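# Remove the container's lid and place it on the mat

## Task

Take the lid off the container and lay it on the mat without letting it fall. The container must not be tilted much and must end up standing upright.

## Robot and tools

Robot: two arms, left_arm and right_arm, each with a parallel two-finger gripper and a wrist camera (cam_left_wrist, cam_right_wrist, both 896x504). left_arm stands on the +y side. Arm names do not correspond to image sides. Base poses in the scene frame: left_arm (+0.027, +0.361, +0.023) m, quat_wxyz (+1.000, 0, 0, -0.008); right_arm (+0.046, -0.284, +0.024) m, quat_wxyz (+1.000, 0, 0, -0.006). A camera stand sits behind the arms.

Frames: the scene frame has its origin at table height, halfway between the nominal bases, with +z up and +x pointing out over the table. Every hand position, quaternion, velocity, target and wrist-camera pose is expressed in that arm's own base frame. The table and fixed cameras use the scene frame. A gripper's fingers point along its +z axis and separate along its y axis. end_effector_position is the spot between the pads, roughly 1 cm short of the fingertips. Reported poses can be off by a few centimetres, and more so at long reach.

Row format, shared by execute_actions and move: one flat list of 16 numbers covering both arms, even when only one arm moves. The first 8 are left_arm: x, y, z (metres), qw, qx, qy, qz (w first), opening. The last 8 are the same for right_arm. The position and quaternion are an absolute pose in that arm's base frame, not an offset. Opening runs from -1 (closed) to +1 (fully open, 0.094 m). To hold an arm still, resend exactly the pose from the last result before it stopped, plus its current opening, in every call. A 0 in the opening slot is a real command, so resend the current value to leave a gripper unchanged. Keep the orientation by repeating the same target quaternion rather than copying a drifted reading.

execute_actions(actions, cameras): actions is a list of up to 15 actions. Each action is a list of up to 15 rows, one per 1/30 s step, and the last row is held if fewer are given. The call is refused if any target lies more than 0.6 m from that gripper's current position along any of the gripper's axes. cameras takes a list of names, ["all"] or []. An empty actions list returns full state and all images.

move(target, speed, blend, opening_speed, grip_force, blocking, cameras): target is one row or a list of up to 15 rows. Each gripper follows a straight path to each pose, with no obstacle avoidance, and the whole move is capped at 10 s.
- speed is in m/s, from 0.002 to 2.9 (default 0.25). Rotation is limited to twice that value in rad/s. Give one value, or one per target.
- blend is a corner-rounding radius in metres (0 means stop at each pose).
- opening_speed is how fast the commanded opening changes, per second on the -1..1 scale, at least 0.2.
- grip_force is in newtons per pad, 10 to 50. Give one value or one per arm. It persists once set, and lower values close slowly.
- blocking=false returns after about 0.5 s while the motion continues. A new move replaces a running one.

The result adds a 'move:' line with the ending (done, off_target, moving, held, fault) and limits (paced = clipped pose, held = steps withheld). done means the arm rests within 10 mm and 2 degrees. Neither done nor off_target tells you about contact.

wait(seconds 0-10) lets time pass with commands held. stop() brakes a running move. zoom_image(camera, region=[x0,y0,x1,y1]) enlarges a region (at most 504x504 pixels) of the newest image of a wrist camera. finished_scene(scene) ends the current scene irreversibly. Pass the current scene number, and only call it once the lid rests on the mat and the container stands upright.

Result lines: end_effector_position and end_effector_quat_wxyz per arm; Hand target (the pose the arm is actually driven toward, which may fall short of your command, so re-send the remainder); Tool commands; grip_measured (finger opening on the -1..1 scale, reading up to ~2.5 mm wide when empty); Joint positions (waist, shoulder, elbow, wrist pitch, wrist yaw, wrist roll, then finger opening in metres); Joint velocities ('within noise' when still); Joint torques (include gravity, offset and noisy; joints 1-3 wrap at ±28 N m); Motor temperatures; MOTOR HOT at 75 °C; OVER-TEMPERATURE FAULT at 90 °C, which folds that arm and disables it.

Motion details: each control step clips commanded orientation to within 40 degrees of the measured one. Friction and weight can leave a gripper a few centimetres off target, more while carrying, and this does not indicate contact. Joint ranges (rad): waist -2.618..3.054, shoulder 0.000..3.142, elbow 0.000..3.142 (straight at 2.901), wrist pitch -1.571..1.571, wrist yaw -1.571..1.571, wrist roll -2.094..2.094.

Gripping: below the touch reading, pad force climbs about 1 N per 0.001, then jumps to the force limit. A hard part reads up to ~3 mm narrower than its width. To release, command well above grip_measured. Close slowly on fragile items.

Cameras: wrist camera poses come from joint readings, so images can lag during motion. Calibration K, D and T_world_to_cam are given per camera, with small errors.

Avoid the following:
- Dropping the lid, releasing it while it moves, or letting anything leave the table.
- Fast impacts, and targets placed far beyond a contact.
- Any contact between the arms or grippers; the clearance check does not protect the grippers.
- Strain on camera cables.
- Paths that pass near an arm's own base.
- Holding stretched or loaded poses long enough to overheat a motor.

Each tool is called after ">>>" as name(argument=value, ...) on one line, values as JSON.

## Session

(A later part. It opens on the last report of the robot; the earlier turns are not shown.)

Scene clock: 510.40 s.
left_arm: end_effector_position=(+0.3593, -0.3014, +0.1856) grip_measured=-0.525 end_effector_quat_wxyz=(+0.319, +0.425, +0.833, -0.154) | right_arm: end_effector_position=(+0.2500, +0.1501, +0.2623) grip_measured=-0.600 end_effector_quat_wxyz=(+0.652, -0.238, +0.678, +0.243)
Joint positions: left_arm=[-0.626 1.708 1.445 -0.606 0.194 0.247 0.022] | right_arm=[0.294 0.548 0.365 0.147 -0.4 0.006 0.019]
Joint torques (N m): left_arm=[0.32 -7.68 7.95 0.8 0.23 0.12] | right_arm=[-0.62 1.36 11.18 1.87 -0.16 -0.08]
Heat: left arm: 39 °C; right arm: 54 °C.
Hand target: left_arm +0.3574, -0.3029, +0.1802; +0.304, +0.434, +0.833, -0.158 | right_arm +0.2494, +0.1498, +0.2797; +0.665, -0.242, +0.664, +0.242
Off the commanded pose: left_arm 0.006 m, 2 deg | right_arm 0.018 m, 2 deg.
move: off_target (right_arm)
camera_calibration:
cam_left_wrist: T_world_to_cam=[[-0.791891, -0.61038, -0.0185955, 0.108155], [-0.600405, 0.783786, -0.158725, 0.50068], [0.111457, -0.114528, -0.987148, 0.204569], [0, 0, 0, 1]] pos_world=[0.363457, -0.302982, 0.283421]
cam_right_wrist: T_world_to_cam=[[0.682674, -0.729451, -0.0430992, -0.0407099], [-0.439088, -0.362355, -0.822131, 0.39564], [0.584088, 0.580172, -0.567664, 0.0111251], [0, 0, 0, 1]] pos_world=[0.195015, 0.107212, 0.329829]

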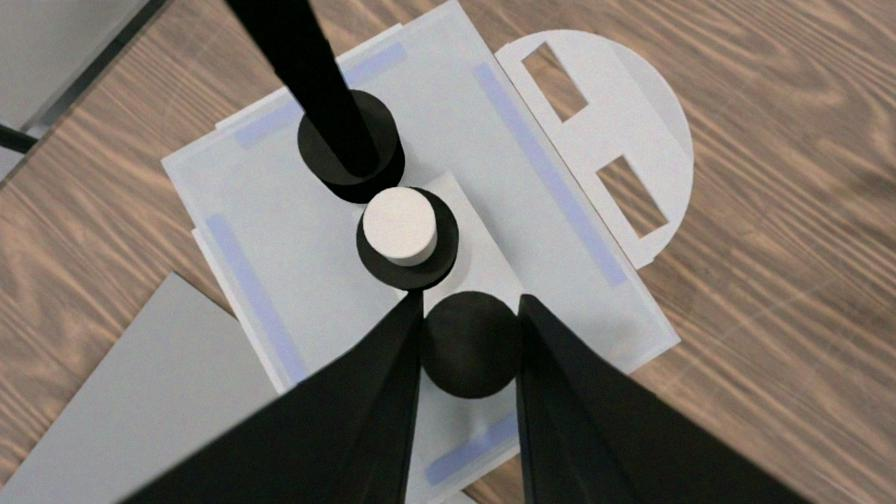

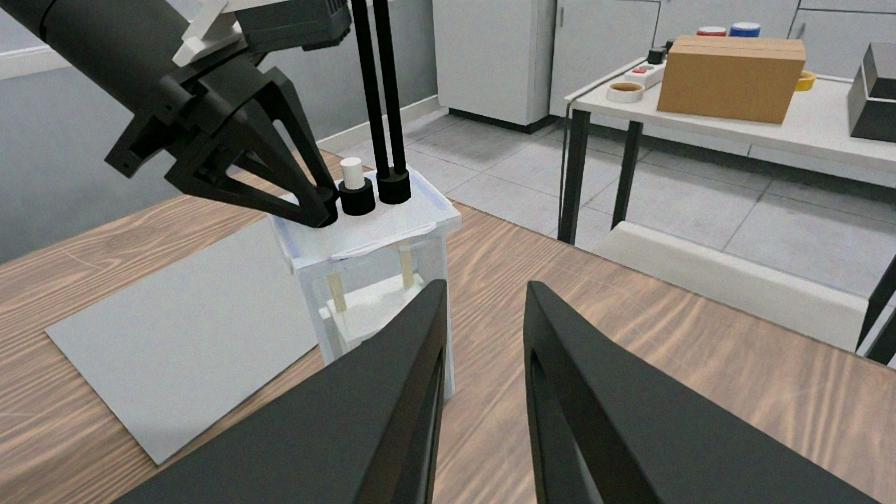

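>>> move(target=[[0.43,-0.3029,0.1801,0.3034,0.4339,0.8335,-0.1579,-1, 0.25,0.15,0.28,0.6645,-0.2418,0.6645,0.2418,-0.6],[0.43,-0.3029,0.1801,0.3034,0.4339,0.8335,-0.1579,-1, 0.31,0.25,0.22,0.5928,-0.3854,0.5928,0.3854,-0.6]], speed=0.1, cameras=["all"])

Scene clock: 516.20 s.
left_arm: end_effector_position=(+0.4160, -0.3064, +0.1871) grip_measured=-0.525 end_effector_quat_wxyz=(+0.303, +0.437, +0.829, -0.173) | right_arm: end_effector_position=(+0.3072, +0.2443, +0.2104) grip_measured=-0.600 end_effector_quat_wxyz=(+0.585, -0.376, +0.608, +0.383)
Joint positions: left_arm=[-0.533 1.936 1.752 -0.731 0.3 0.333 0.022] | right_arm=[0.334 1.426 0.481 0.913 -0.798 0.003 0.019]
Joint torques (N m): left_arm=[0.98 -8.53 8.84 1.02 -0.1 0.11] | right_arm=[0.57 -3.41 9.21 1.87 -0.19 -0.05]
Heat: left arm: 40 °C; right arm: 53 °C.
Hand target: left_arm +0.4295, -0.3024, +0.1802; +0.304, +0.434, +0.833, -0.158 | right_arm +0.3096, +0.2497, +0.2199; +0.593, -0.385, +0.593, +0.385
Off the commanded pose: left_arm 0.016 m, 2 deg | right_arm 0.012 m, 2 deg.
move: off_target (left_arm, right_arm)
camera_calibration:
cam_left_wrist: T_world_to_cam=[[-0.815057, -0.579066, 0.0190898, 0.162183], [-0.575215, 0.804814, -0.146295, 0.532498], [0.0693506, -0.130219, -0.989057, 0.212201], [0, 0, 0, 1]] pos_world=[0.423773, -0.307014, 0.284685]
cam_right_wrist: T_world_to_cam=[[0.927525, -0.370609, -0.0484431, -0.175066], [-0.244683, -0.504105, -0.828256, 0.388435], [0.282539, 0.780081, -0.558252, -0.0644758], [0, 0, 0, 1]] pos_world=[0.275639, 0.181227, 0.277249]

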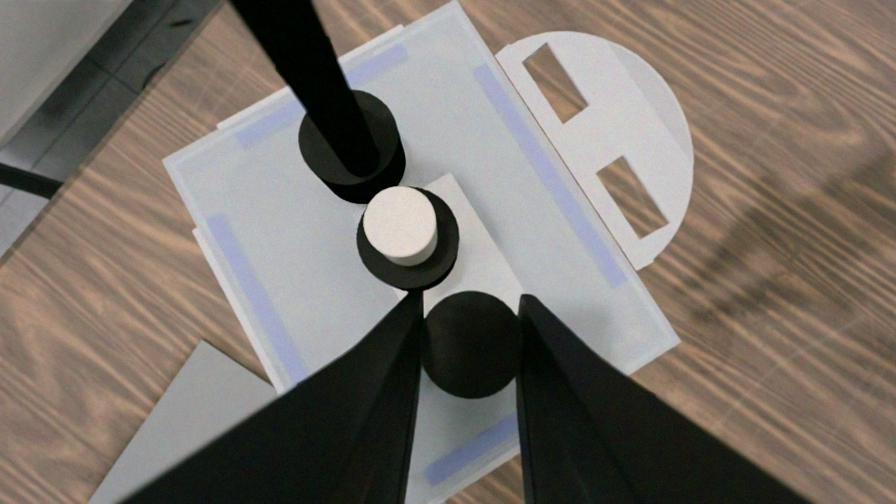

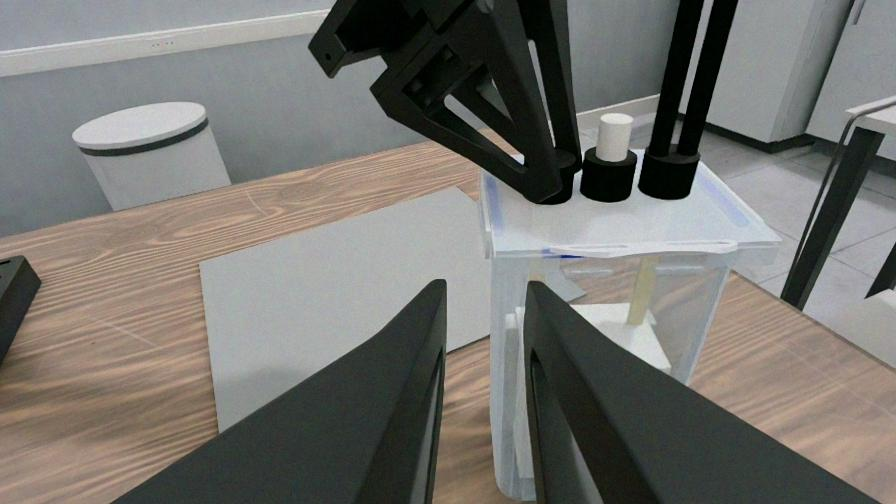

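>>> move(target=[[0.43,-0.3029,0.1801,0.3034,0.4339,0.8335,-0.1579,-1, 0.312,0.318,0.185,0.6449,-0.3152,0.612,0.3321,-0.6]], speed=0.1, cameras=["cam_right_wrist"])

Scene clock: 520.07 s.
left_arm: end_effector_position=(+0.4160, -0.3064, +0.1871) grip_measured=-0.525 end_effector_quat_wxyz=(+0.303, +0.437, +0.829, -0.173) | right_arm: end_effector_position=(+0.3097, +0.3140, +0.1837) grip_measured=-0.600 end_effector_quat_wxyz=(+0.643, -0.318, +0.615, +0.328)
Joint positions: left_arm=[-0.533 1.936 1.752 -0.731 0.3 0.333 0.022] | right_arm=[0.682 1.688 0.481 1.249 -0.268 0.006 0.019]
Joint torques (N m): left_arm=[0.99 -8.54 8.87 1.01 -0.1 0.11] | right_arm=[0.38 -4.71 6.8 2.04 0.01 0.1]
Heat: left arm: 40 °C; right arm: 53 °C.
Hand target: left_arm +0.4295, -0.3024, +0.1802; +0.304, +0.434, +0.833, -0.158 | right_arm +0.3119, +0.3179, +0.1850; +0.645, -0.315, +0.612, +0.332
Off the commanded pose: left_arm 0.016 m, 2 deg | right_arm 0.005 m, 1 deg.
move: off_target (left_arm)
camera_calibration:
cam_right_wrist: T_world_to_cam=[[0.846482, -0.532252, -0.0132915, -0.0834454], [-0.279706, -0.423318, -0.861723, 0.393718], [0.453027, 0.73315, -0.507205, -0.181856], [0, 0, 0, 1]] pos_world=[0.263146, 0.255582, 0.245929]
Images, in order (width x height): cam_right_wrist 896x504.

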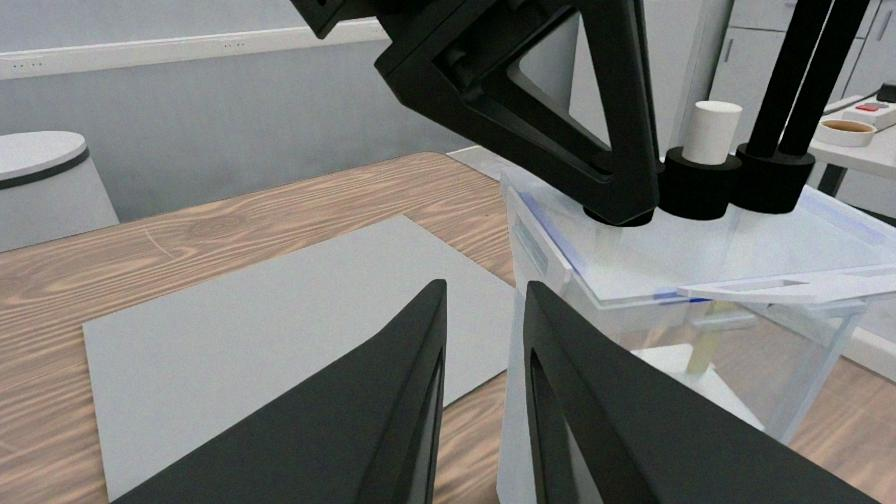

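>>> zoom_image(camera="cam_right_wrist", region=[460, 150, 660, 340])

Scaled by 2.520 from the camera's 896x504 image, which has a finer 1280x720 frame.

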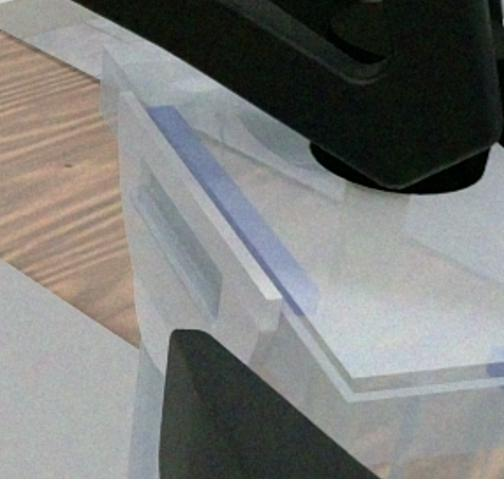

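>>> move(target=[[0.43,-0.3029,0.1801,0.3034,0.4339,0.8335,-0.1579,-1, 0.332,0.328,0.155,0.6449,-0.3152,0.612,0.3321,-0.6]], speed=0.08, cameras=["cam_right_wrist"])

>>> zoom_image(camera="cam_right_wrist", region=[460, 150, 660, 340])

Scene clock: 522.87 s.
left_arm: end_effector_position=(+0.4160, -0.3064, +0.1871) grip_measured=-0.525 end_effector_quat_wxyz=(+0.303, +0.437, +0.829, -0.173) | right_arm: end_effector_position=(+0.3267, +0.3250, +0.1497) grip_measured=-0.600 end_effector_quat_wxyz=(+0.637, -0.319, +0.621, +0.326)
Joint positions: left_arm=[-0.533 1.936 1.752 -0.731 0.3 0.333 0.022] | right_arm=[0.676 1.887 0.536 1.378 -0.27 0.006 0.019]
Joint torques (N m): left_arm=[0.96 -8.57 8.85 1.01 -0.1 0.11] | right_arm=[-0.54 -5.93 6.82 2.13 -0.15 0.11]
Heat: left arm: 40 °C; right arm: 53 °C.
Hand target: left_arm +0.4295, -0.3024, +0.1802; +0.304, +0.434, +0.833, -0.158 | right_arm +0.3318, +0.3277, +0.1549; +0.645, -0.315, +0.612, +0.332
Off the commanded pose: left_arm 0.016 m, 2 deg | right_arm 0.008 m, 2 deg.
move: off_target (left_arm)
camera_calibration:
cam_right_wrist: T_world_to_cam=[[0.844622, -0.53504, -0.0185946, -0.0901035], [-0.292179, -0.431577, -0.853447, 0.379383], [0.448604, 0.726273, -0.520847, -0.209087], [0, 0, 0, 1]] pos_world=[0.280748, 0.267379, 0.213206]
Images, in order (width x height): cam_right_wrist 896x504.

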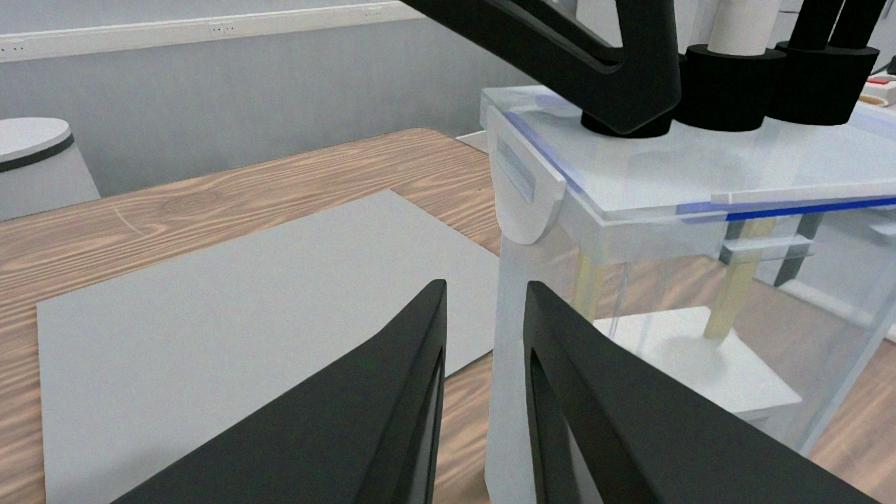

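Scaled by 2.520 from the camera's 896x504 image, which has a finer 1280x720 frame.

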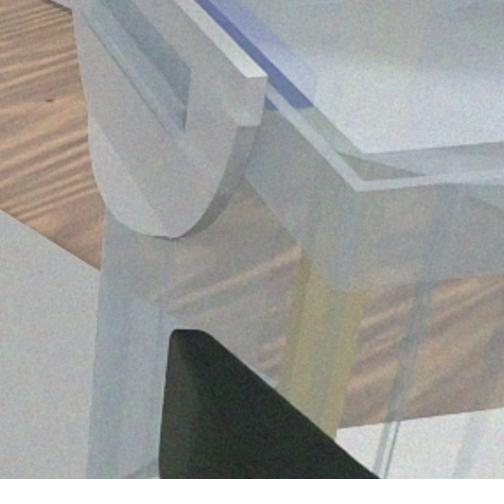

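>>> move(target=[[0.43,-0.3029,0.1801,0.3034,0.4339,0.8335,-0.1579,-1, 0.352,0.3465,0.153,0.6449,-0.3152,0.612,0.3321,-0.6]], speed=0.06, cameras=["cam_right_wrist"])

>>> zoom_image(camera="cam_right_wrist", region=[460, 150, 660, 340])

Scene clock: 524.97 s.
left_arm: end_effector_position=(+0.4194, -0.3038, +0.1863) grip_measured=-0.525 end_effector_quat_wxyz=(+0.304, +0.435, +0.831, -0.169) | right_arm: end_effector_position=(+0.3468, +0.3411, +0.1483) grip_measured=-0.600 end_effector_quat_wxyz=(+0.639, -0.318, +0.620, +0.326)
Joint positions: left_arm=[-0.527 1.94 1.755 -0.729 0.295 0.336 0.022] | right_arm=[0.676 1.96 0.643 1.347 -0.27 0.006 0.019]
Joint torques (N m): left_arm=[0.49 -8.84 8.72 0.99 -0.06 0.08] | right_arm=[0.01 -6.83 7.65 2.03 -0.08 0.11]
Heat: left arm: 40 °C; right arm: 53 °C.
Hand target: left_arm +0.4296, -0.3027, +0.1800; +0.304, +0.434, +0.833, -0.158 | right_arm +0.3518, +0.3461, +0.1530; +0.645, -0.315, +0.612, +0.332
Off the commanded pose: left_arm 0.012 m, 1 deg | right_arm 0.009 m, 1 deg.
move: off_target (left_arm)
camera_calibration:
cam_right_wrist: T_world_to_cam=[[0.844685, -0.534988, -0.0171989, -0.0987132], [-0.289195, -0.429096, -0.855712, 0.389451], [0.450416, 0.727781, -0.517167, -0.23232], [0, 0, 0, 1]] pos_world=[0.300649, 0.283379, 0.211412]
Images, in order (width x height): cam_right_wrist 896x504.

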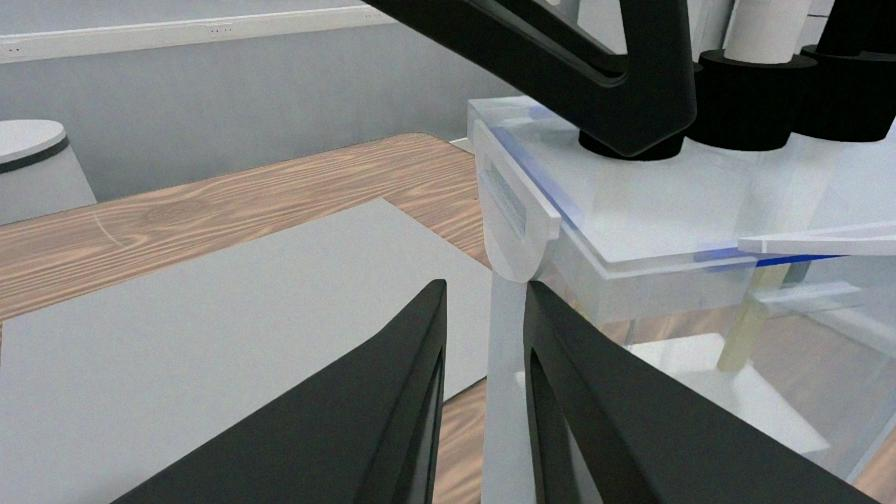

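Scaled by 2.520 from the camera's 896x504 image, which has a finer 1280x720 frame.

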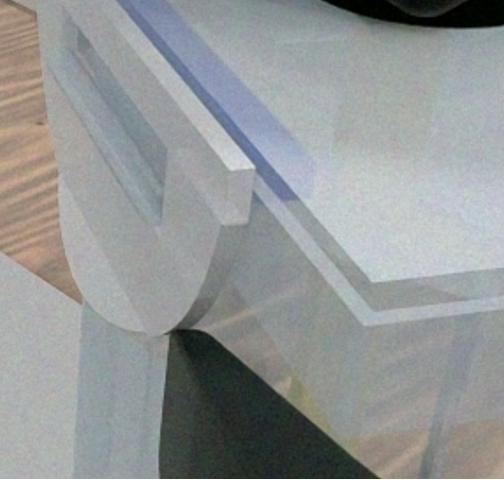

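>>> move(target=[[0.43,-0.3029,0.1801,0.3034,0.4339,0.8335,-0.1579,-1, 0.360,0.3465,0.153,0.6449,-0.3152,0.612,0.3321,-0.6]], speed=0.05, cameras=["cam_right_wrist"])

>>> zoom_image(camera="cam_right_wrist", region=[460, 150, 660, 340])

Scene clock: 526.63 s.
left_arm: end_effector_position=(+0.4194, -0.3038, +0.1863) grip_measured=-0.525 end_effector_quat_wxyz=(+0.304, +0.435, +0.831, -0.169) | right_arm: end_effector_position=(+0.3519, +0.3437, +0.1460) grip_measured=-0.600 end_effector_quat_wxyz=(+0.635, -0.321, +0.622, +0.327)
Joint positions: left_arm=[-0.527 1.94 1.755 -0.729 0.295 0.336 0.022] | right_arm=[0.669 1.974 0.669 1.327 -0.284 0.006 0.019]
Joint torques (N m): left_arm=[0.51 -8.85 8.69 1 -0.06 0.08] | right_arm=[-0.64 -7.08 7.84 2.09 -0.1 0.11]
Heat: left arm: 40 °C; right arm: 53 °C.
Hand target: left_arm +0.4296, -0.3027, +0.1800; +0.304, +0.434, +0.833, -0.158 | right_arm +0.3596, +0.3462, +0.1530; +0.645, -0.315, +0.612, +0.332
Off the commanded pose: left_arm 0.012 m, 1 deg | right_arm 0.011 m, 2 deg.
move: off_target (left_arm, right_arm)
camera_calibration:
cam_right_wrist: T_world_to_cam=[[0.847811, -0.529915, -0.0201678, -0.104194], [-0.292498, -0.435568, -0.851308, 0.39286], [0.442336, 0.727647, -0.524279, -0.233736], [0, 0, 0, 1]] pos_world=[0.306638, 0.285981, 0.2098]
Images, in order (width x height): cam_right_wrist 896x504.

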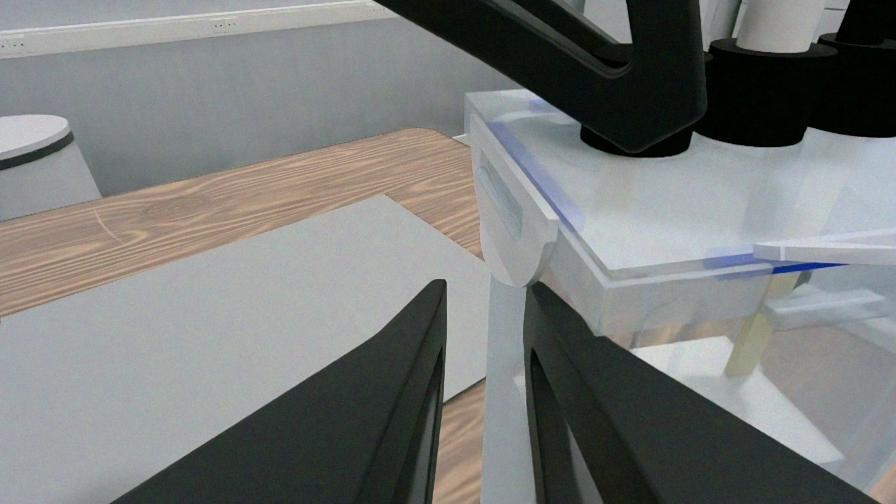

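Scaled by 2.520 from the camera's 896x504 image, which has a finer 1280x720 frame.

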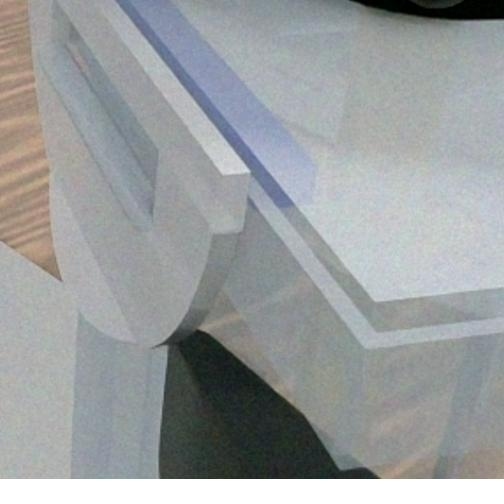

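>>> move(target=[[0.43,-0.3029,0.1801,0.3034,0.4339,0.8335,-0.1579,-1, 0.364,0.352,0.166,0.6449,-0.3152,0.612,0.3321,-0.6]], speed=0.04, cameras=["cam_right_wrist"])

>>> zoom_image(camera="cam_right_wrist", region=[460, 150, 660, 340])

Scene clock: 528.00 s.
left_arm: end_effector_position=(+0.4194, -0.3038, +0.1863) grip_measured=-0.525 end_effector_quat_wxyz=(+0.304, +0.435, +0.831, -0.169) | right_arm: end_effector_position=(+0.3550, +0.3494, +0.1427) grip_measured=-0.600 end_effector_quat_wxyz=(+0.622, -0.327, +0.630, +0.330)
Joint positions: left_arm=[-0.527 1.94 1.755 -0.729 0.295 0.336 0.022] | right_arm=[0.669 1.974 0.699 1.268 -0.298 0.006 0.019]
Joint torques (N m): left_arm=[0.47 -8.87 8.69 1 -0.05 0.08] | right_arm=[-0.24 -10.32 8.2 2 0.11 0.11]
Heat: left arm: 40 °C; right arm: 53 °C.
Hand target: left_arm +0.4296, -0.3027, +0.1800; +0.304, +0.434, +0.833, -0.158 | right_arm +0.3630, +0.3513, +0.1661; +0.645, -0.315, +0.612, +0.332
Off the commanded pose: left_arm 0.012 m, 1 deg | right_arm 0.025 m, 4 deg.
move: off_target (left_arm, right_arm)
camera_calibration:
cam_right_wrist: T_world_to_cam=[[0.855051, -0.517671, -0.0300912, -0.109256], [-0.305186, -0.455471, -0.836306, 0.40264], [0.419225, 0.724267, -0.547437, -0.228301], [0, 0, 0, 1]] pos_world=[0.312009, 0.292183, 0.208462]
Images, in order (width x height): cam_right_wrist 896x504.

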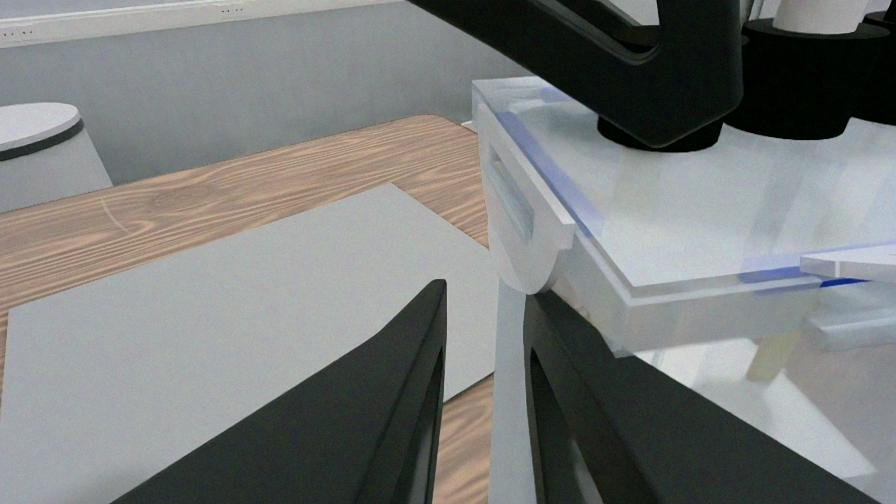

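Scaled by 2.520 from the camera's 896x504 image, which has a finer 1280x720 frame.

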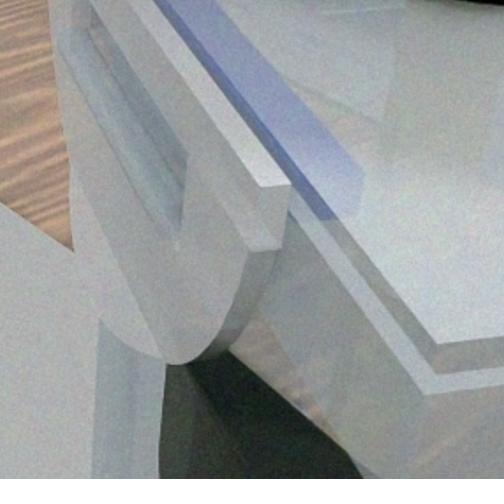

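>>> move(target=[[0.43,-0.3029,0.1801,0.3034,0.4339,0.8335,-0.1579,-1, 0.370,0.372,0.170,0.6449,-0.3152,0.612,0.3321,-0.6]], speed=0.04, cameras=["cam_right_wrist"])

>>> zoom_image(camera="cam_right_wrist", region=[460, 150, 660, 340])

Scene clock: 529.53 s.
left_arm: end_effector_position=(+0.4241, -0.2985, +0.1863) grip_measured=-0.526 end_effector_quat_wxyz=(+0.307, +0.430, +0.834, -0.162) | right_arm: end_effector_position=(+0.3611, +0.3618, +0.1408) grip_measured=-0.600 end_effector_quat_wxyz=(+0.610, -0.324, +0.646, +0.324)
Joint positions: left_arm=[-0.518 1.94 1.755 -0.726 0.284 0.336 0.022] | right_arm=[0.694 1.974 0.756 1.171 -0.259 0.011 0.019]
Joint torques (N m): left_arm=[-0.24 -8.8 8.73 0.97 0.04 0.08] | right_arm=[0.57 -8.49 9.84 2.53 0.04 0.04]
Heat: left arm: 40 °C; right arm: 53 °C.
Hand target: left_arm +0.4297, -0.3027, +0.1800; +0.304, +0.434, +0.833, -0.158 | right_arm +0.3680, +0.3702, +0.1700; +0.644, -0.315, +0.613, +0.332
Off the commanded pose: left_arm 0.010 m, 1 deg | right_arm 0.032 m, 6 deg.
move: off_target (right_arm)
camera_calibration:
cam_right_wrist: T_world_to_cam=[[0.846283, -0.53069, -0.0466199, -0.0978485], [-0.339518, -0.469842, -0.814847, 0.423175], [0.410527, 0.70542, -0.577798, -0.226636], [0, 0, 0, 1]] pos_world=[0.319523, 0.306771, 0.209311]
Images, in order (width x height): cam_right_wrist 896x504.

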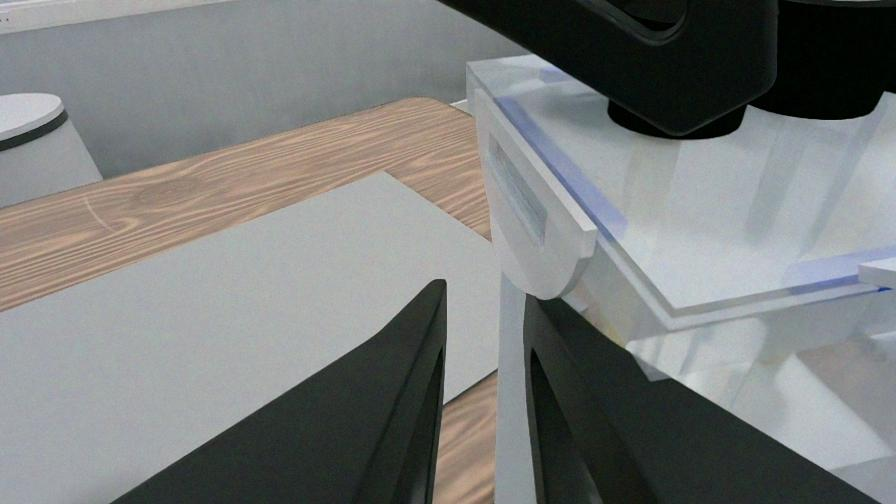

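Scaled by 2.520 from the camera's 896x504 image, which has a finer 1280x720 frame.

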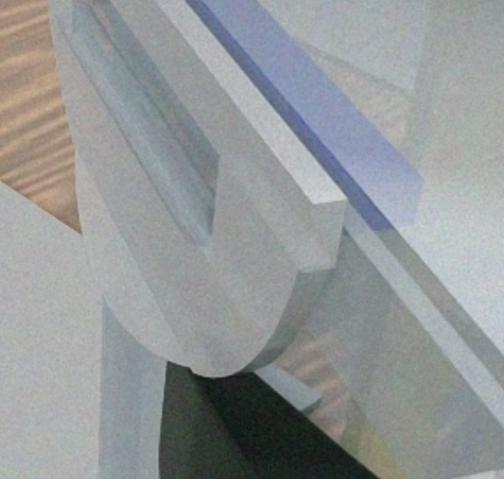

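>>> move(target=[[0.43,-0.3029,0.1801,0.3034,0.4339,0.8335,-0.1579,-1, 0.374,0.387,0.170,0.6449,-0.3152,0.612,0.3321,-0.6]], speed=0.04, cameras=["cam_right_wrist"])

>>> zoom_image(camera="cam_right_wrist", region=[460, 150, 660, 340])

Scene clock: 530.90 s.
left_arm: end_effector_position=(+0.4255, -0.2971, +0.1863) grip_measured=-0.526 end_effector_quat_wxyz=(+0.308, +0.428, +0.834, -0.159) | right_arm: end_effector_position=(+0.3653, +0.3738, +0.1363) grip_measured=-0.600 end_effector_quat_wxyz=(+0.605, -0.324, +0.653, +0.320)
Joint positions: left_arm=[-0.516 1.94 1.755 -0.725 0.278 0.336 0.022] | right_arm=[0.716 2.002 0.804 1.133 -0.229 0.012 0.019]
Joint torques (N m): left_arm=[-0.39 -8.81 8.73 0.96 0.09 0.08] | right_arm=[0.68 -8.75 10.5 2.67 -0.01 0]
Heat: left arm: 40 °C; right arm: 53 °C.
Hand target: left_arm +0.4297, -0.3028, +0.1800; +0.304, +0.434, +0.833, -0.158 | right_arm +0.3714, +0.3846, +0.1701; +0.644, -0.315, +0.613, +0.332
Off the commanded pose: left_arm 0.010 m, 1 deg | right_arm 0.037 m, 7 deg.
move: off_target (right_arm)
camera_calibration:
cam_right_wrist: T_world_to_cam=[[0.841754, -0.537412, -0.0513749, -0.090525], [-0.353662, -0.477029, -0.804591, 0.433023], [0.407889, 0.695437, -0.591603, -0.232874], [0, 0, 0, 1]] pos_world=[0.324331, 0.319864, 0.205987]
Images, in order (width x height): cam_right_wrist 896x504.

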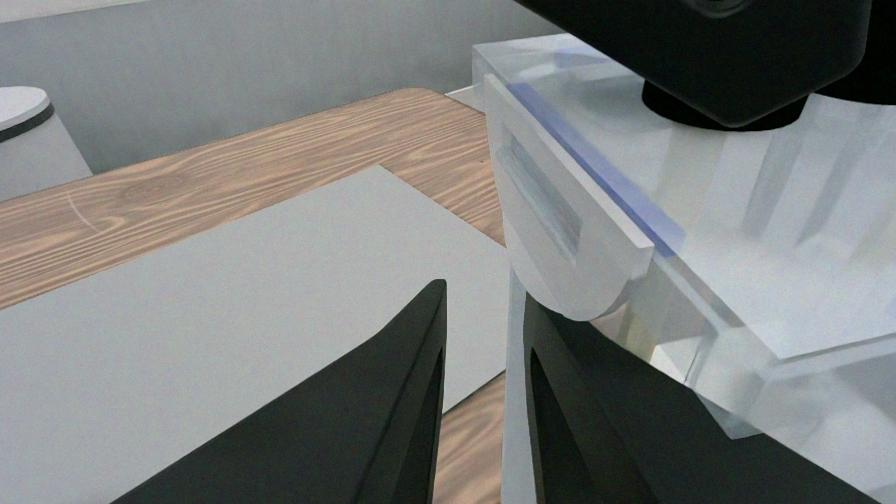

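Scaled by 2.520 from the camera's 896x504 image, which has a finer 1280x720 frame.

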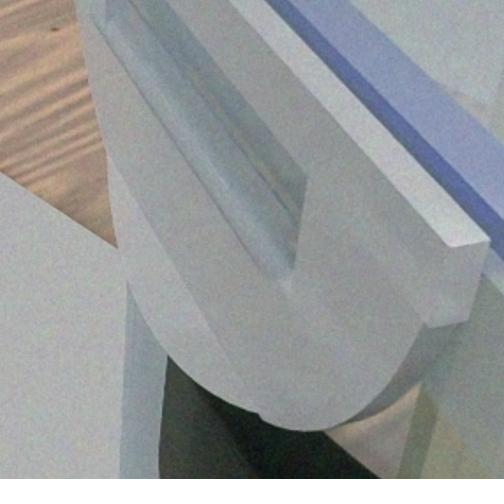

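>>> move(target=[[0.43,-0.3029,0.1801,0.3034,0.4339,0.8335,-0.1579,-1, 0.345,0.386,0.170,0.6449,-0.3152,0.612,0.3321,-0.6]], speed=0.04, cameras=["all"])

>>> zoom_image(camera="cam_right_wrist", region=[460, 150, 660, 340])

Scene clock: 532.57 s.
left_arm: end_effector_position=(+0.4254, -0.2973, +0.1864) grip_measured=-0.526 end_effector_quat_wxyz=(+0.308, +0.428, +0.834, -0.160) | right_arm: end_effector_position=(+0.3488, +0.3875, +0.1536) grip_measured=-0.600 end_effector_quat_wxyz=(+0.632, -0.317, +0.626, +0.329)
Joint positions: left_arm=[-0.516 1.94 1.755 -0.724 0.28 0.337 0.022] | right_arm=[0.776 2.002 0.789 1.227 -0.173 0.014 0.019]
Joint torques (N m): left_arm=[-0.4 -8.81 8.73 0.96 0.06 0.08] | right_arm=[0.24 -12.44 4.57 2.07 0.01 -0.06]
Heat: left arm: 40 °C; right arm: 53 °C.
Hand target: left_arm +0.4297, -0.3028, +0.1800; +0.304, +0.434, +0.833, -0.158 | right_arm +0.3452, +0.3861, +0.1697; +0.645, -0.315, +0.612, +0.332
Off the commanded pose: left_arm 0.010 m, 1 deg | right_arm 0.017 m, 2 deg.
move: off_target (right_arm)
camera_calibration:
cam_left_wrist: T_world_to_cam=[[-0.799063, -0.601247, -0.000427867, 0.16536], [-0.594861, 0.790679, -0.144798, 0.534398], [0.0873976, -0.115448, -0.989461, 0.208953], [0, 0, 0, 1]] pos_world=[0.431763, -0.298992, 0.284202]
cam_right_wrist: T_world_to_cam=[[0.846155, -0.531992, -0.0317252, -0.074943], [-0.304559, -0.433847, -0.847951, 0.420511], [0.437339, 0.72716, -0.529125, -0.257593], [0, 0, 0, 1]] pos_world=[0.304139, 0.32988, 0.217897]

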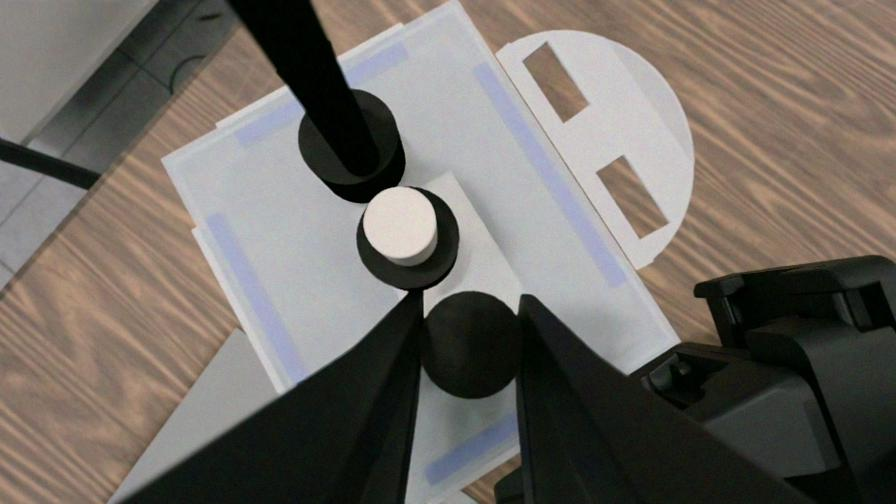

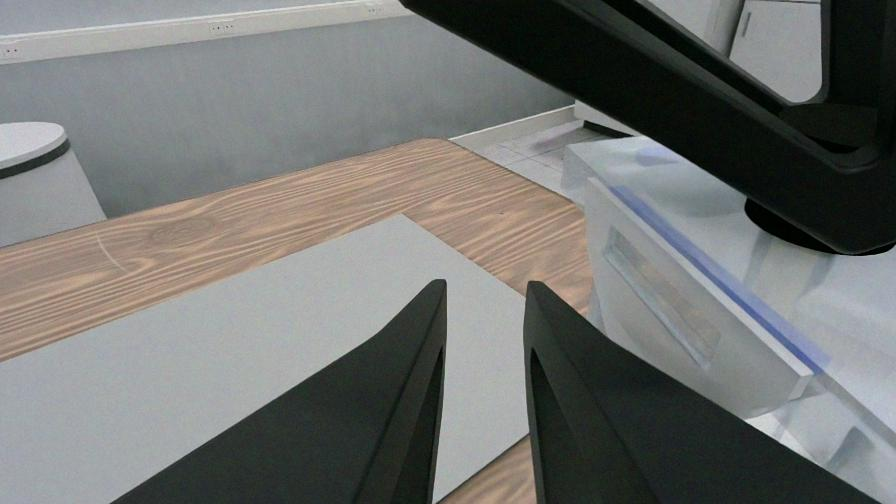

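Scaled by 2.520 from the camera's 896x504 image, which has a finer 1280x720 frame.

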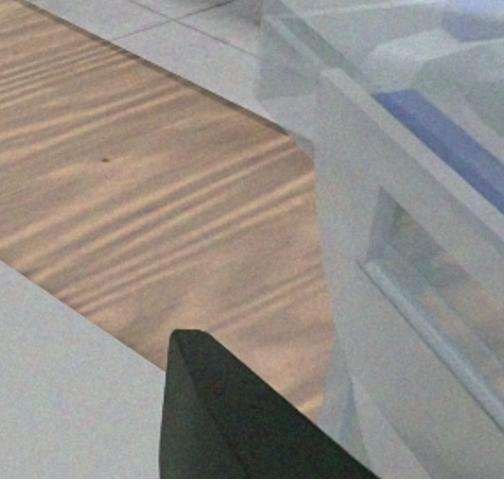

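>>> move(target=[[0.43,-0.3029,0.1801,0.3034,0.4339,0.8335,-0.1579,-1, 0.325,0.340,0.160,0.676,-0.2974,0.5773,0.3482,-0.6],[0.43,-0.3029,0.1801,0.3034,0.4339,0.8335,-0.1579,-1, 0.340,0.333,0.150,0.676,-0.2974,0.5773,0.3482,-0.6],[0.43,-0.3029,0.1801,0.3034,0.4339,0.8335,-0.1579,-1, 0.358,0.348,0.152,0.676,-0.2974,0.5773,0.3482,-0.6]], speed=0.06, cameras=["cam_right_wrist"])

>>> zoom_image(camera="cam_right_wrist", region=[460, 150, 660, 340])

Scene clock: 536.70 s.
left_arm: end_effector_position=(+0.4254, -0.2973, +0.1864) grip_measured=-0.526 end_effector_quat_wxyz=(+0.308, +0.428, +0.834, -0.160) | right_arm: end_effector_position=(+0.3556, +0.3454, +0.1305) grip_measured=-0.600 end_effector_quat_wxyz=(+0.642, -0.308, +0.617, +0.335)
Joint positions: left_arm=[-0.516 1.94 1.755 -0.724 0.28 0.337 0.022] | right_arm=[0.671 2.078 0.68 1.448 -0.272 0.031 0.019]
Joint torques (N m): left_arm=[-0.4 -8.8 8.75 0.97 0.08 0.08] | right_arm=[-0.12 -7.02 6.28 3.05 -0.11 0.14]
Heat: left arm: 40 °C; right arm: 53 °C.
Hand target: left_arm +0.4297, -0.3028, +0.1800; +0.304, +0.434, +0.833, -0.158 | right_arm +0.3570, +0.3471, +0.1516; +0.674, -0.299, +0.580, +0.347
Off the commanded pose: left_arm 0.010 m, 1 deg | right_arm 0.022 m, 6 deg.
joint sent to its limit (right arm) — joint 4 (wrist pitch), upper limit. The joint targets still meet the commanded pose.
move: off_target (right_arm)
camera_calibration:
cam_right_wrist: T_world_to_cam=[[0.843446, -0.535993, -0.0362045, -0.101013], [-0.294673, -0.405245, -0.865416, 0.373547], [0.449186, 0.7406, -0.499744, -0.254857], [0, 0, 0, 1]] pos_world=[0.309751, 0.285983, 0.192252]
Images, in order (width x height): cam_right_wrist 896x504.

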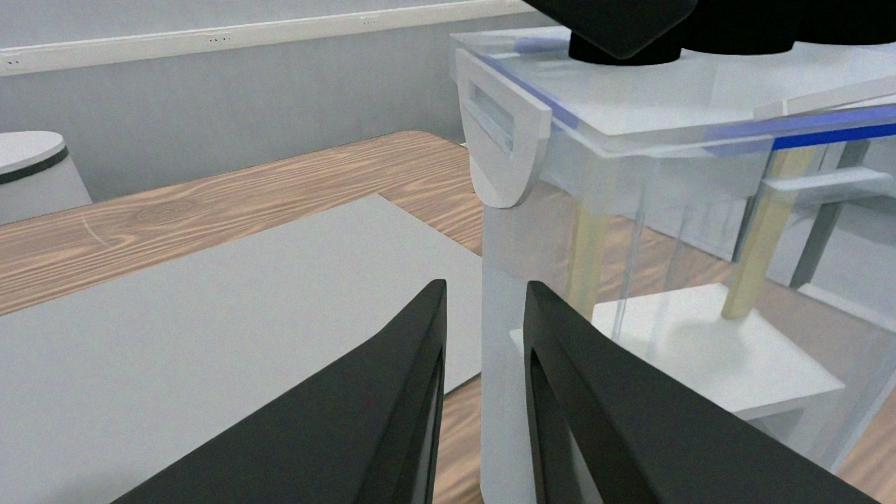

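Scaled by 2.520 from the camera's 896x504 image, which has a finer 1280x720 frame.

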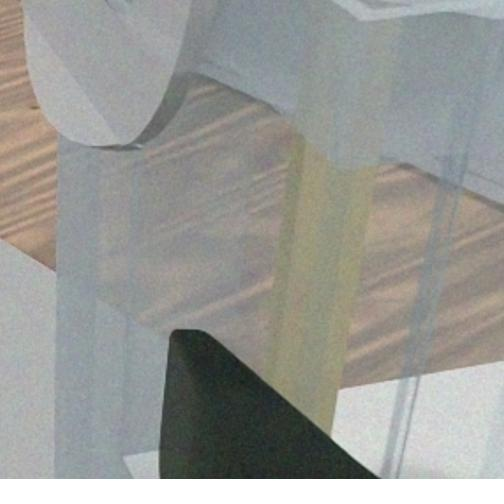

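>>> move(target=[[0.43,-0.3029,0.1801,0.3034,0.4339,0.8335,-0.1579,-1, 0.356,0.345,0.172,0.676,-0.2974,0.5773,0.3482,-0.6]], speed=0.06, cameras=["cam_right_wrist"])

>>> zoom_image(camera="cam_right_wrist", region=[460, 150, 660, 340])

Scene clock: 537.97 s.
left_arm: end_effector_position=(+0.4254, -0.2973, +0.1864) grip_measured=-0.526 end_effector_quat_wxyz=(+0.308, +0.428, +0.834, -0.160) | right_arm: end_effector_position=(+0.3557, +0.3454, +0.1295) grip_measured=-0.600 end_effector_quat_wxyz=(+0.640, -0.307, +0.619, +0.335)
Joint positions: left_arm=[-0.516 1.94 1.755 -0.724 0.28 0.337 0.022] | right_arm=[0.671 2.078 0.68 1.444 -0.272 0.034 0.019]
Joint torques (N m): left_arm=[-0.4 -8.84 8.75 0.96 0.08 0.08] | right_arm=[-0.34 -13.85 5.42 2.44 -0.13 0.11]
Heat: left arm: 40 °C; right arm: 54 °C.
Hand target: left_arm +0.4297, -0.3028, +0.1800; +0.304, +0.434, +0.833, -0.158 | right_arm +0.3554, +0.3446, +0.1709; +0.676, -0.298, +0.577, +0.348
Off the commanded pose: left_arm 0.010 m, 1 deg | right_arm 0.043 m, 7 deg.
move: off_target (right_arm)
camera_calibration:
cam_right_wrist: T_world_to_cam=[[0.843325, -0.535865, -0.040645, -0.10047], [-0.299574, -0.405971, -0.863391, 0.374435], [0.44616, 0.740295, -0.502896, -0.253833], [0, 0, 0, 1]] pos_world=[0.31015, 0.286083, 0.191549]
Images, in order (width x height): cam_right_wrist 896x504.

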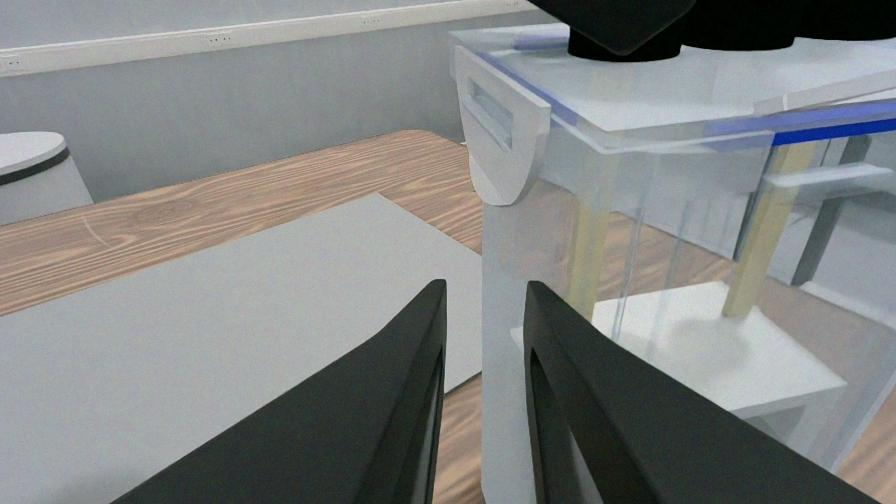

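Scaled by 2.520 from the camera's 896x504 image, which has a finer 1280x720 frame.

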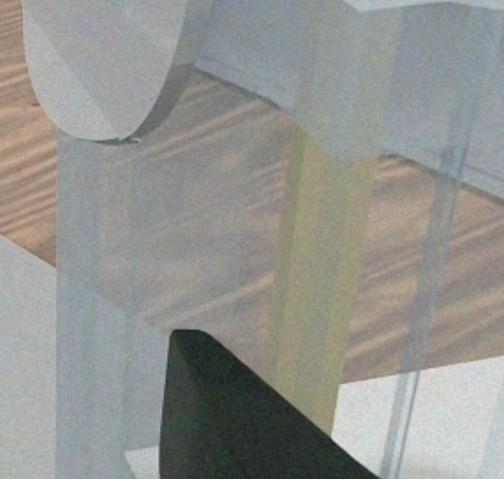

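>>> move(target=[[0.43,-0.3029,0.1801,0.3034,0.4339,0.8335,-0.1579,-1, 0.356,0.345,0.186,0.676,-0.2974,0.5773,0.3482,-0.6]], speed=0.06)

>>> move(target=[[0.43,-0.3029,0.1801,0.3034,0.4339,0.8335,-0.1579,-1, 0.356,0.345,0.196,0.676,-0.2974,0.5773,0.3482,-0.6]], speed=0.06, cameras=["cam_right_wrist"])

Scene clock: 539.30 s.
left_arm: end_effector_position=(+0.4254, -0.2974, +0.1864) grip_measured=-0.526 end_effector_quat_wxyz=(+0.308, +0.429, +0.834, -0.160) | right_arm: end_effector_position=(+0.3551, +0.3450, +0.1487) grip_measured=-0.600 end_effector_quat_wxyz=(+0.648, -0.305, +0.611, +0.338)
Joint positions: left_arm=[-0.516 1.94 1.755 -0.724 0.28 0.337 0.022] | right_arm=[0.671 2.02 0.68 1.41 -0.273 0.036 0.019]
Joint torques (N m): left_arm=[-0.38 -8.81 8.72 0.96 0.07 0.08] | right_arm=[-0.36 -13.68 6.17 2.12 -0.12 0.1]
Heat: left arm: 40 °C; right arm: 54 °C.
Hand target: left_arm +0.4297, -0.3028, +0.1800; +0.304, +0.434, +0.833, -0.158 | right_arm +0.3554, +0.3446, +0.1851; +0.676, -0.298, +0.577, +0.348
Off the commanded pose: left_arm 0.010 m, 1 deg | right_arm 0.037 m, 5 deg.
move: off_target (right_arm)

Scene clock: 540.13 s.
left_arm: end_effector_position=(+0.4254, -0.2974, +0.1864) grip_measured=-0.526 end_effector_quat_wxyz=(+0.308, +0.429, +0.834, -0.160) | right_arm: end_effector_position=(+0.3549, +0.3449, +0.1495) grip_measured=-0.600 end_effector_quat_wxyz=(+0.639, -0.307, +0.621, +0.336)
Joint positions: left_arm=[-0.516 1.94 1.755 -0.724 0.28 0.337 0.022] | right_arm=[0.671 1.988 0.68 1.351 -0.273 0.037 0.019]
Joint torques (N m): left_arm=[-0.4 -8.8 8.75 0.96 0.08 0.09] | right_arm=[-0.42 -14.23 6.74 2.3 -0.12 0.1]
Heat: left arm: 40 °C; right arm: 54 °C.
Hand target: left_arm +0.4297, -0.3028, +0.1800; +0.304, +0.434, +0.833, -0.158 | right_arm +0.3550, +0.3443, +0.1949; +0.676, -0.298, +0.577, +0.348
Off the commanded pose: left_arm 0.010 m, 1 deg | right_arm 0.047 m, 7 deg.
move: off_target (right_arm)
camera_calibration:
cam_right_wrist: T_world_to_cam=[[0.843401, -0.535468, -0.0441451, -0.0989745], [-0.303039, -0.406239, -0.862054, 0.392418], [0.443669, 0.740435, -0.50489, -0.241973], [0, 0, 0, 1]] pos_world=[0.309749, 0.285583, 0.211746]
Images, in order (width x height): cam_right_wrist 896x504.

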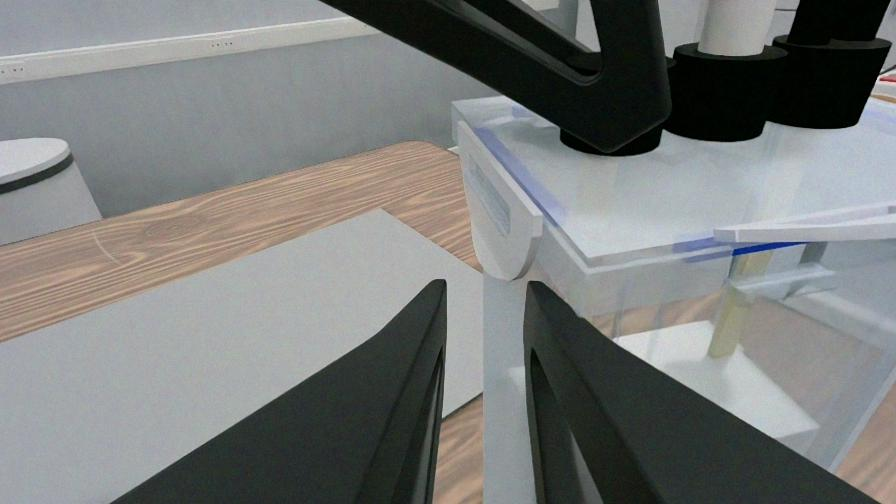

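>>> move(target=[[0.43,-0.3029,0.1801,0.3034,0.4339,0.8335,-0.1579,-1, 0.366,0.347,0.186,0.676,-0.2974,0.5773,0.3482,-0.6]], speed=0.05, cameras=["cam_right_wrist"])

>>> zoom_image(camera="cam_right_wrist", region=[460, 150, 660, 340])

Scene clock: 541.43 s.
left_arm: end_effector_position=(+0.4254, -0.2974, +0.1865) grip_measured=-0.526 end_effector_quat_wxyz=(+0.309, +0.429, +0.834, -0.160) | right_arm: end_effector_position=(+0.3560, +0.3440, +0.1504) grip_measured=-0.600 end_effector_quat_wxyz=(+0.637, -0.309, +0.619, +0.340)
Joint positions: left_arm=[-0.516 1.94 1.755 -0.724 0.28 0.337 0.022] | right_arm=[0.661 1.988 0.684 1.35 -0.293 0.04 0.019]
Joint torques (N m): left_arm=[-0.4 -8.81 8.75 0.96 0.08 0.08] | right_arm=[-0.7 -9.35 8.95 2.57 -0.02 0.09]
Heat: left arm: 40 °C; right arm: 54 °C.
Hand target: left_arm +0.4297, -0.3028, +0.1800; +0.304, +0.434, +0.833, -0.158 | right_arm +0.3641, +0.3454, +0.1856; +0.675, -0.298, +0.578, +0.348
Off the commanded pose: left_arm 0.010 m, 1 deg | right_arm 0.037 m, 7 deg.
move: off_target (right_arm)
camera_calibration:
cam_right_wrist: T_world_to_cam=[[0.848917, -0.526589, -0.0452148, -0.105172], [-0.298698, -0.407432, -0.863006, 0.392203], [0.436027, 0.746126, -0.503167, -0.24081], [0, 0, 0, 1]] pos_world=[0.311432, 0.284088, 0.21255]
Images, in order (width x height): cam_right_wrist 896x504.

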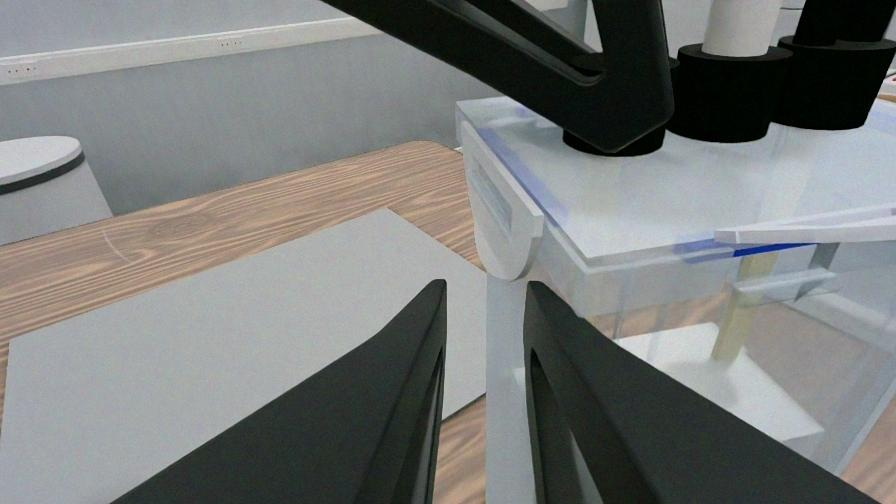

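Scaled by 2.520 from the camera's 896x504 image, which has a finer 1280x720 frame.

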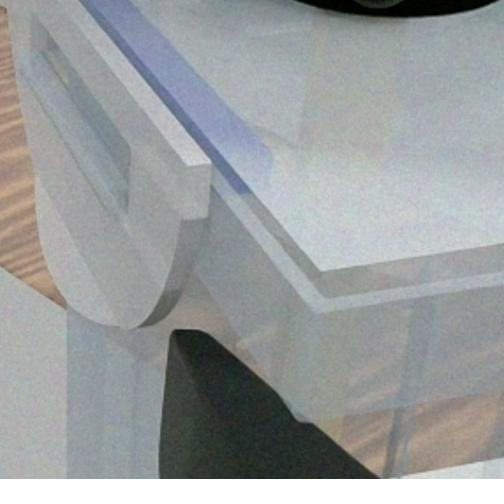

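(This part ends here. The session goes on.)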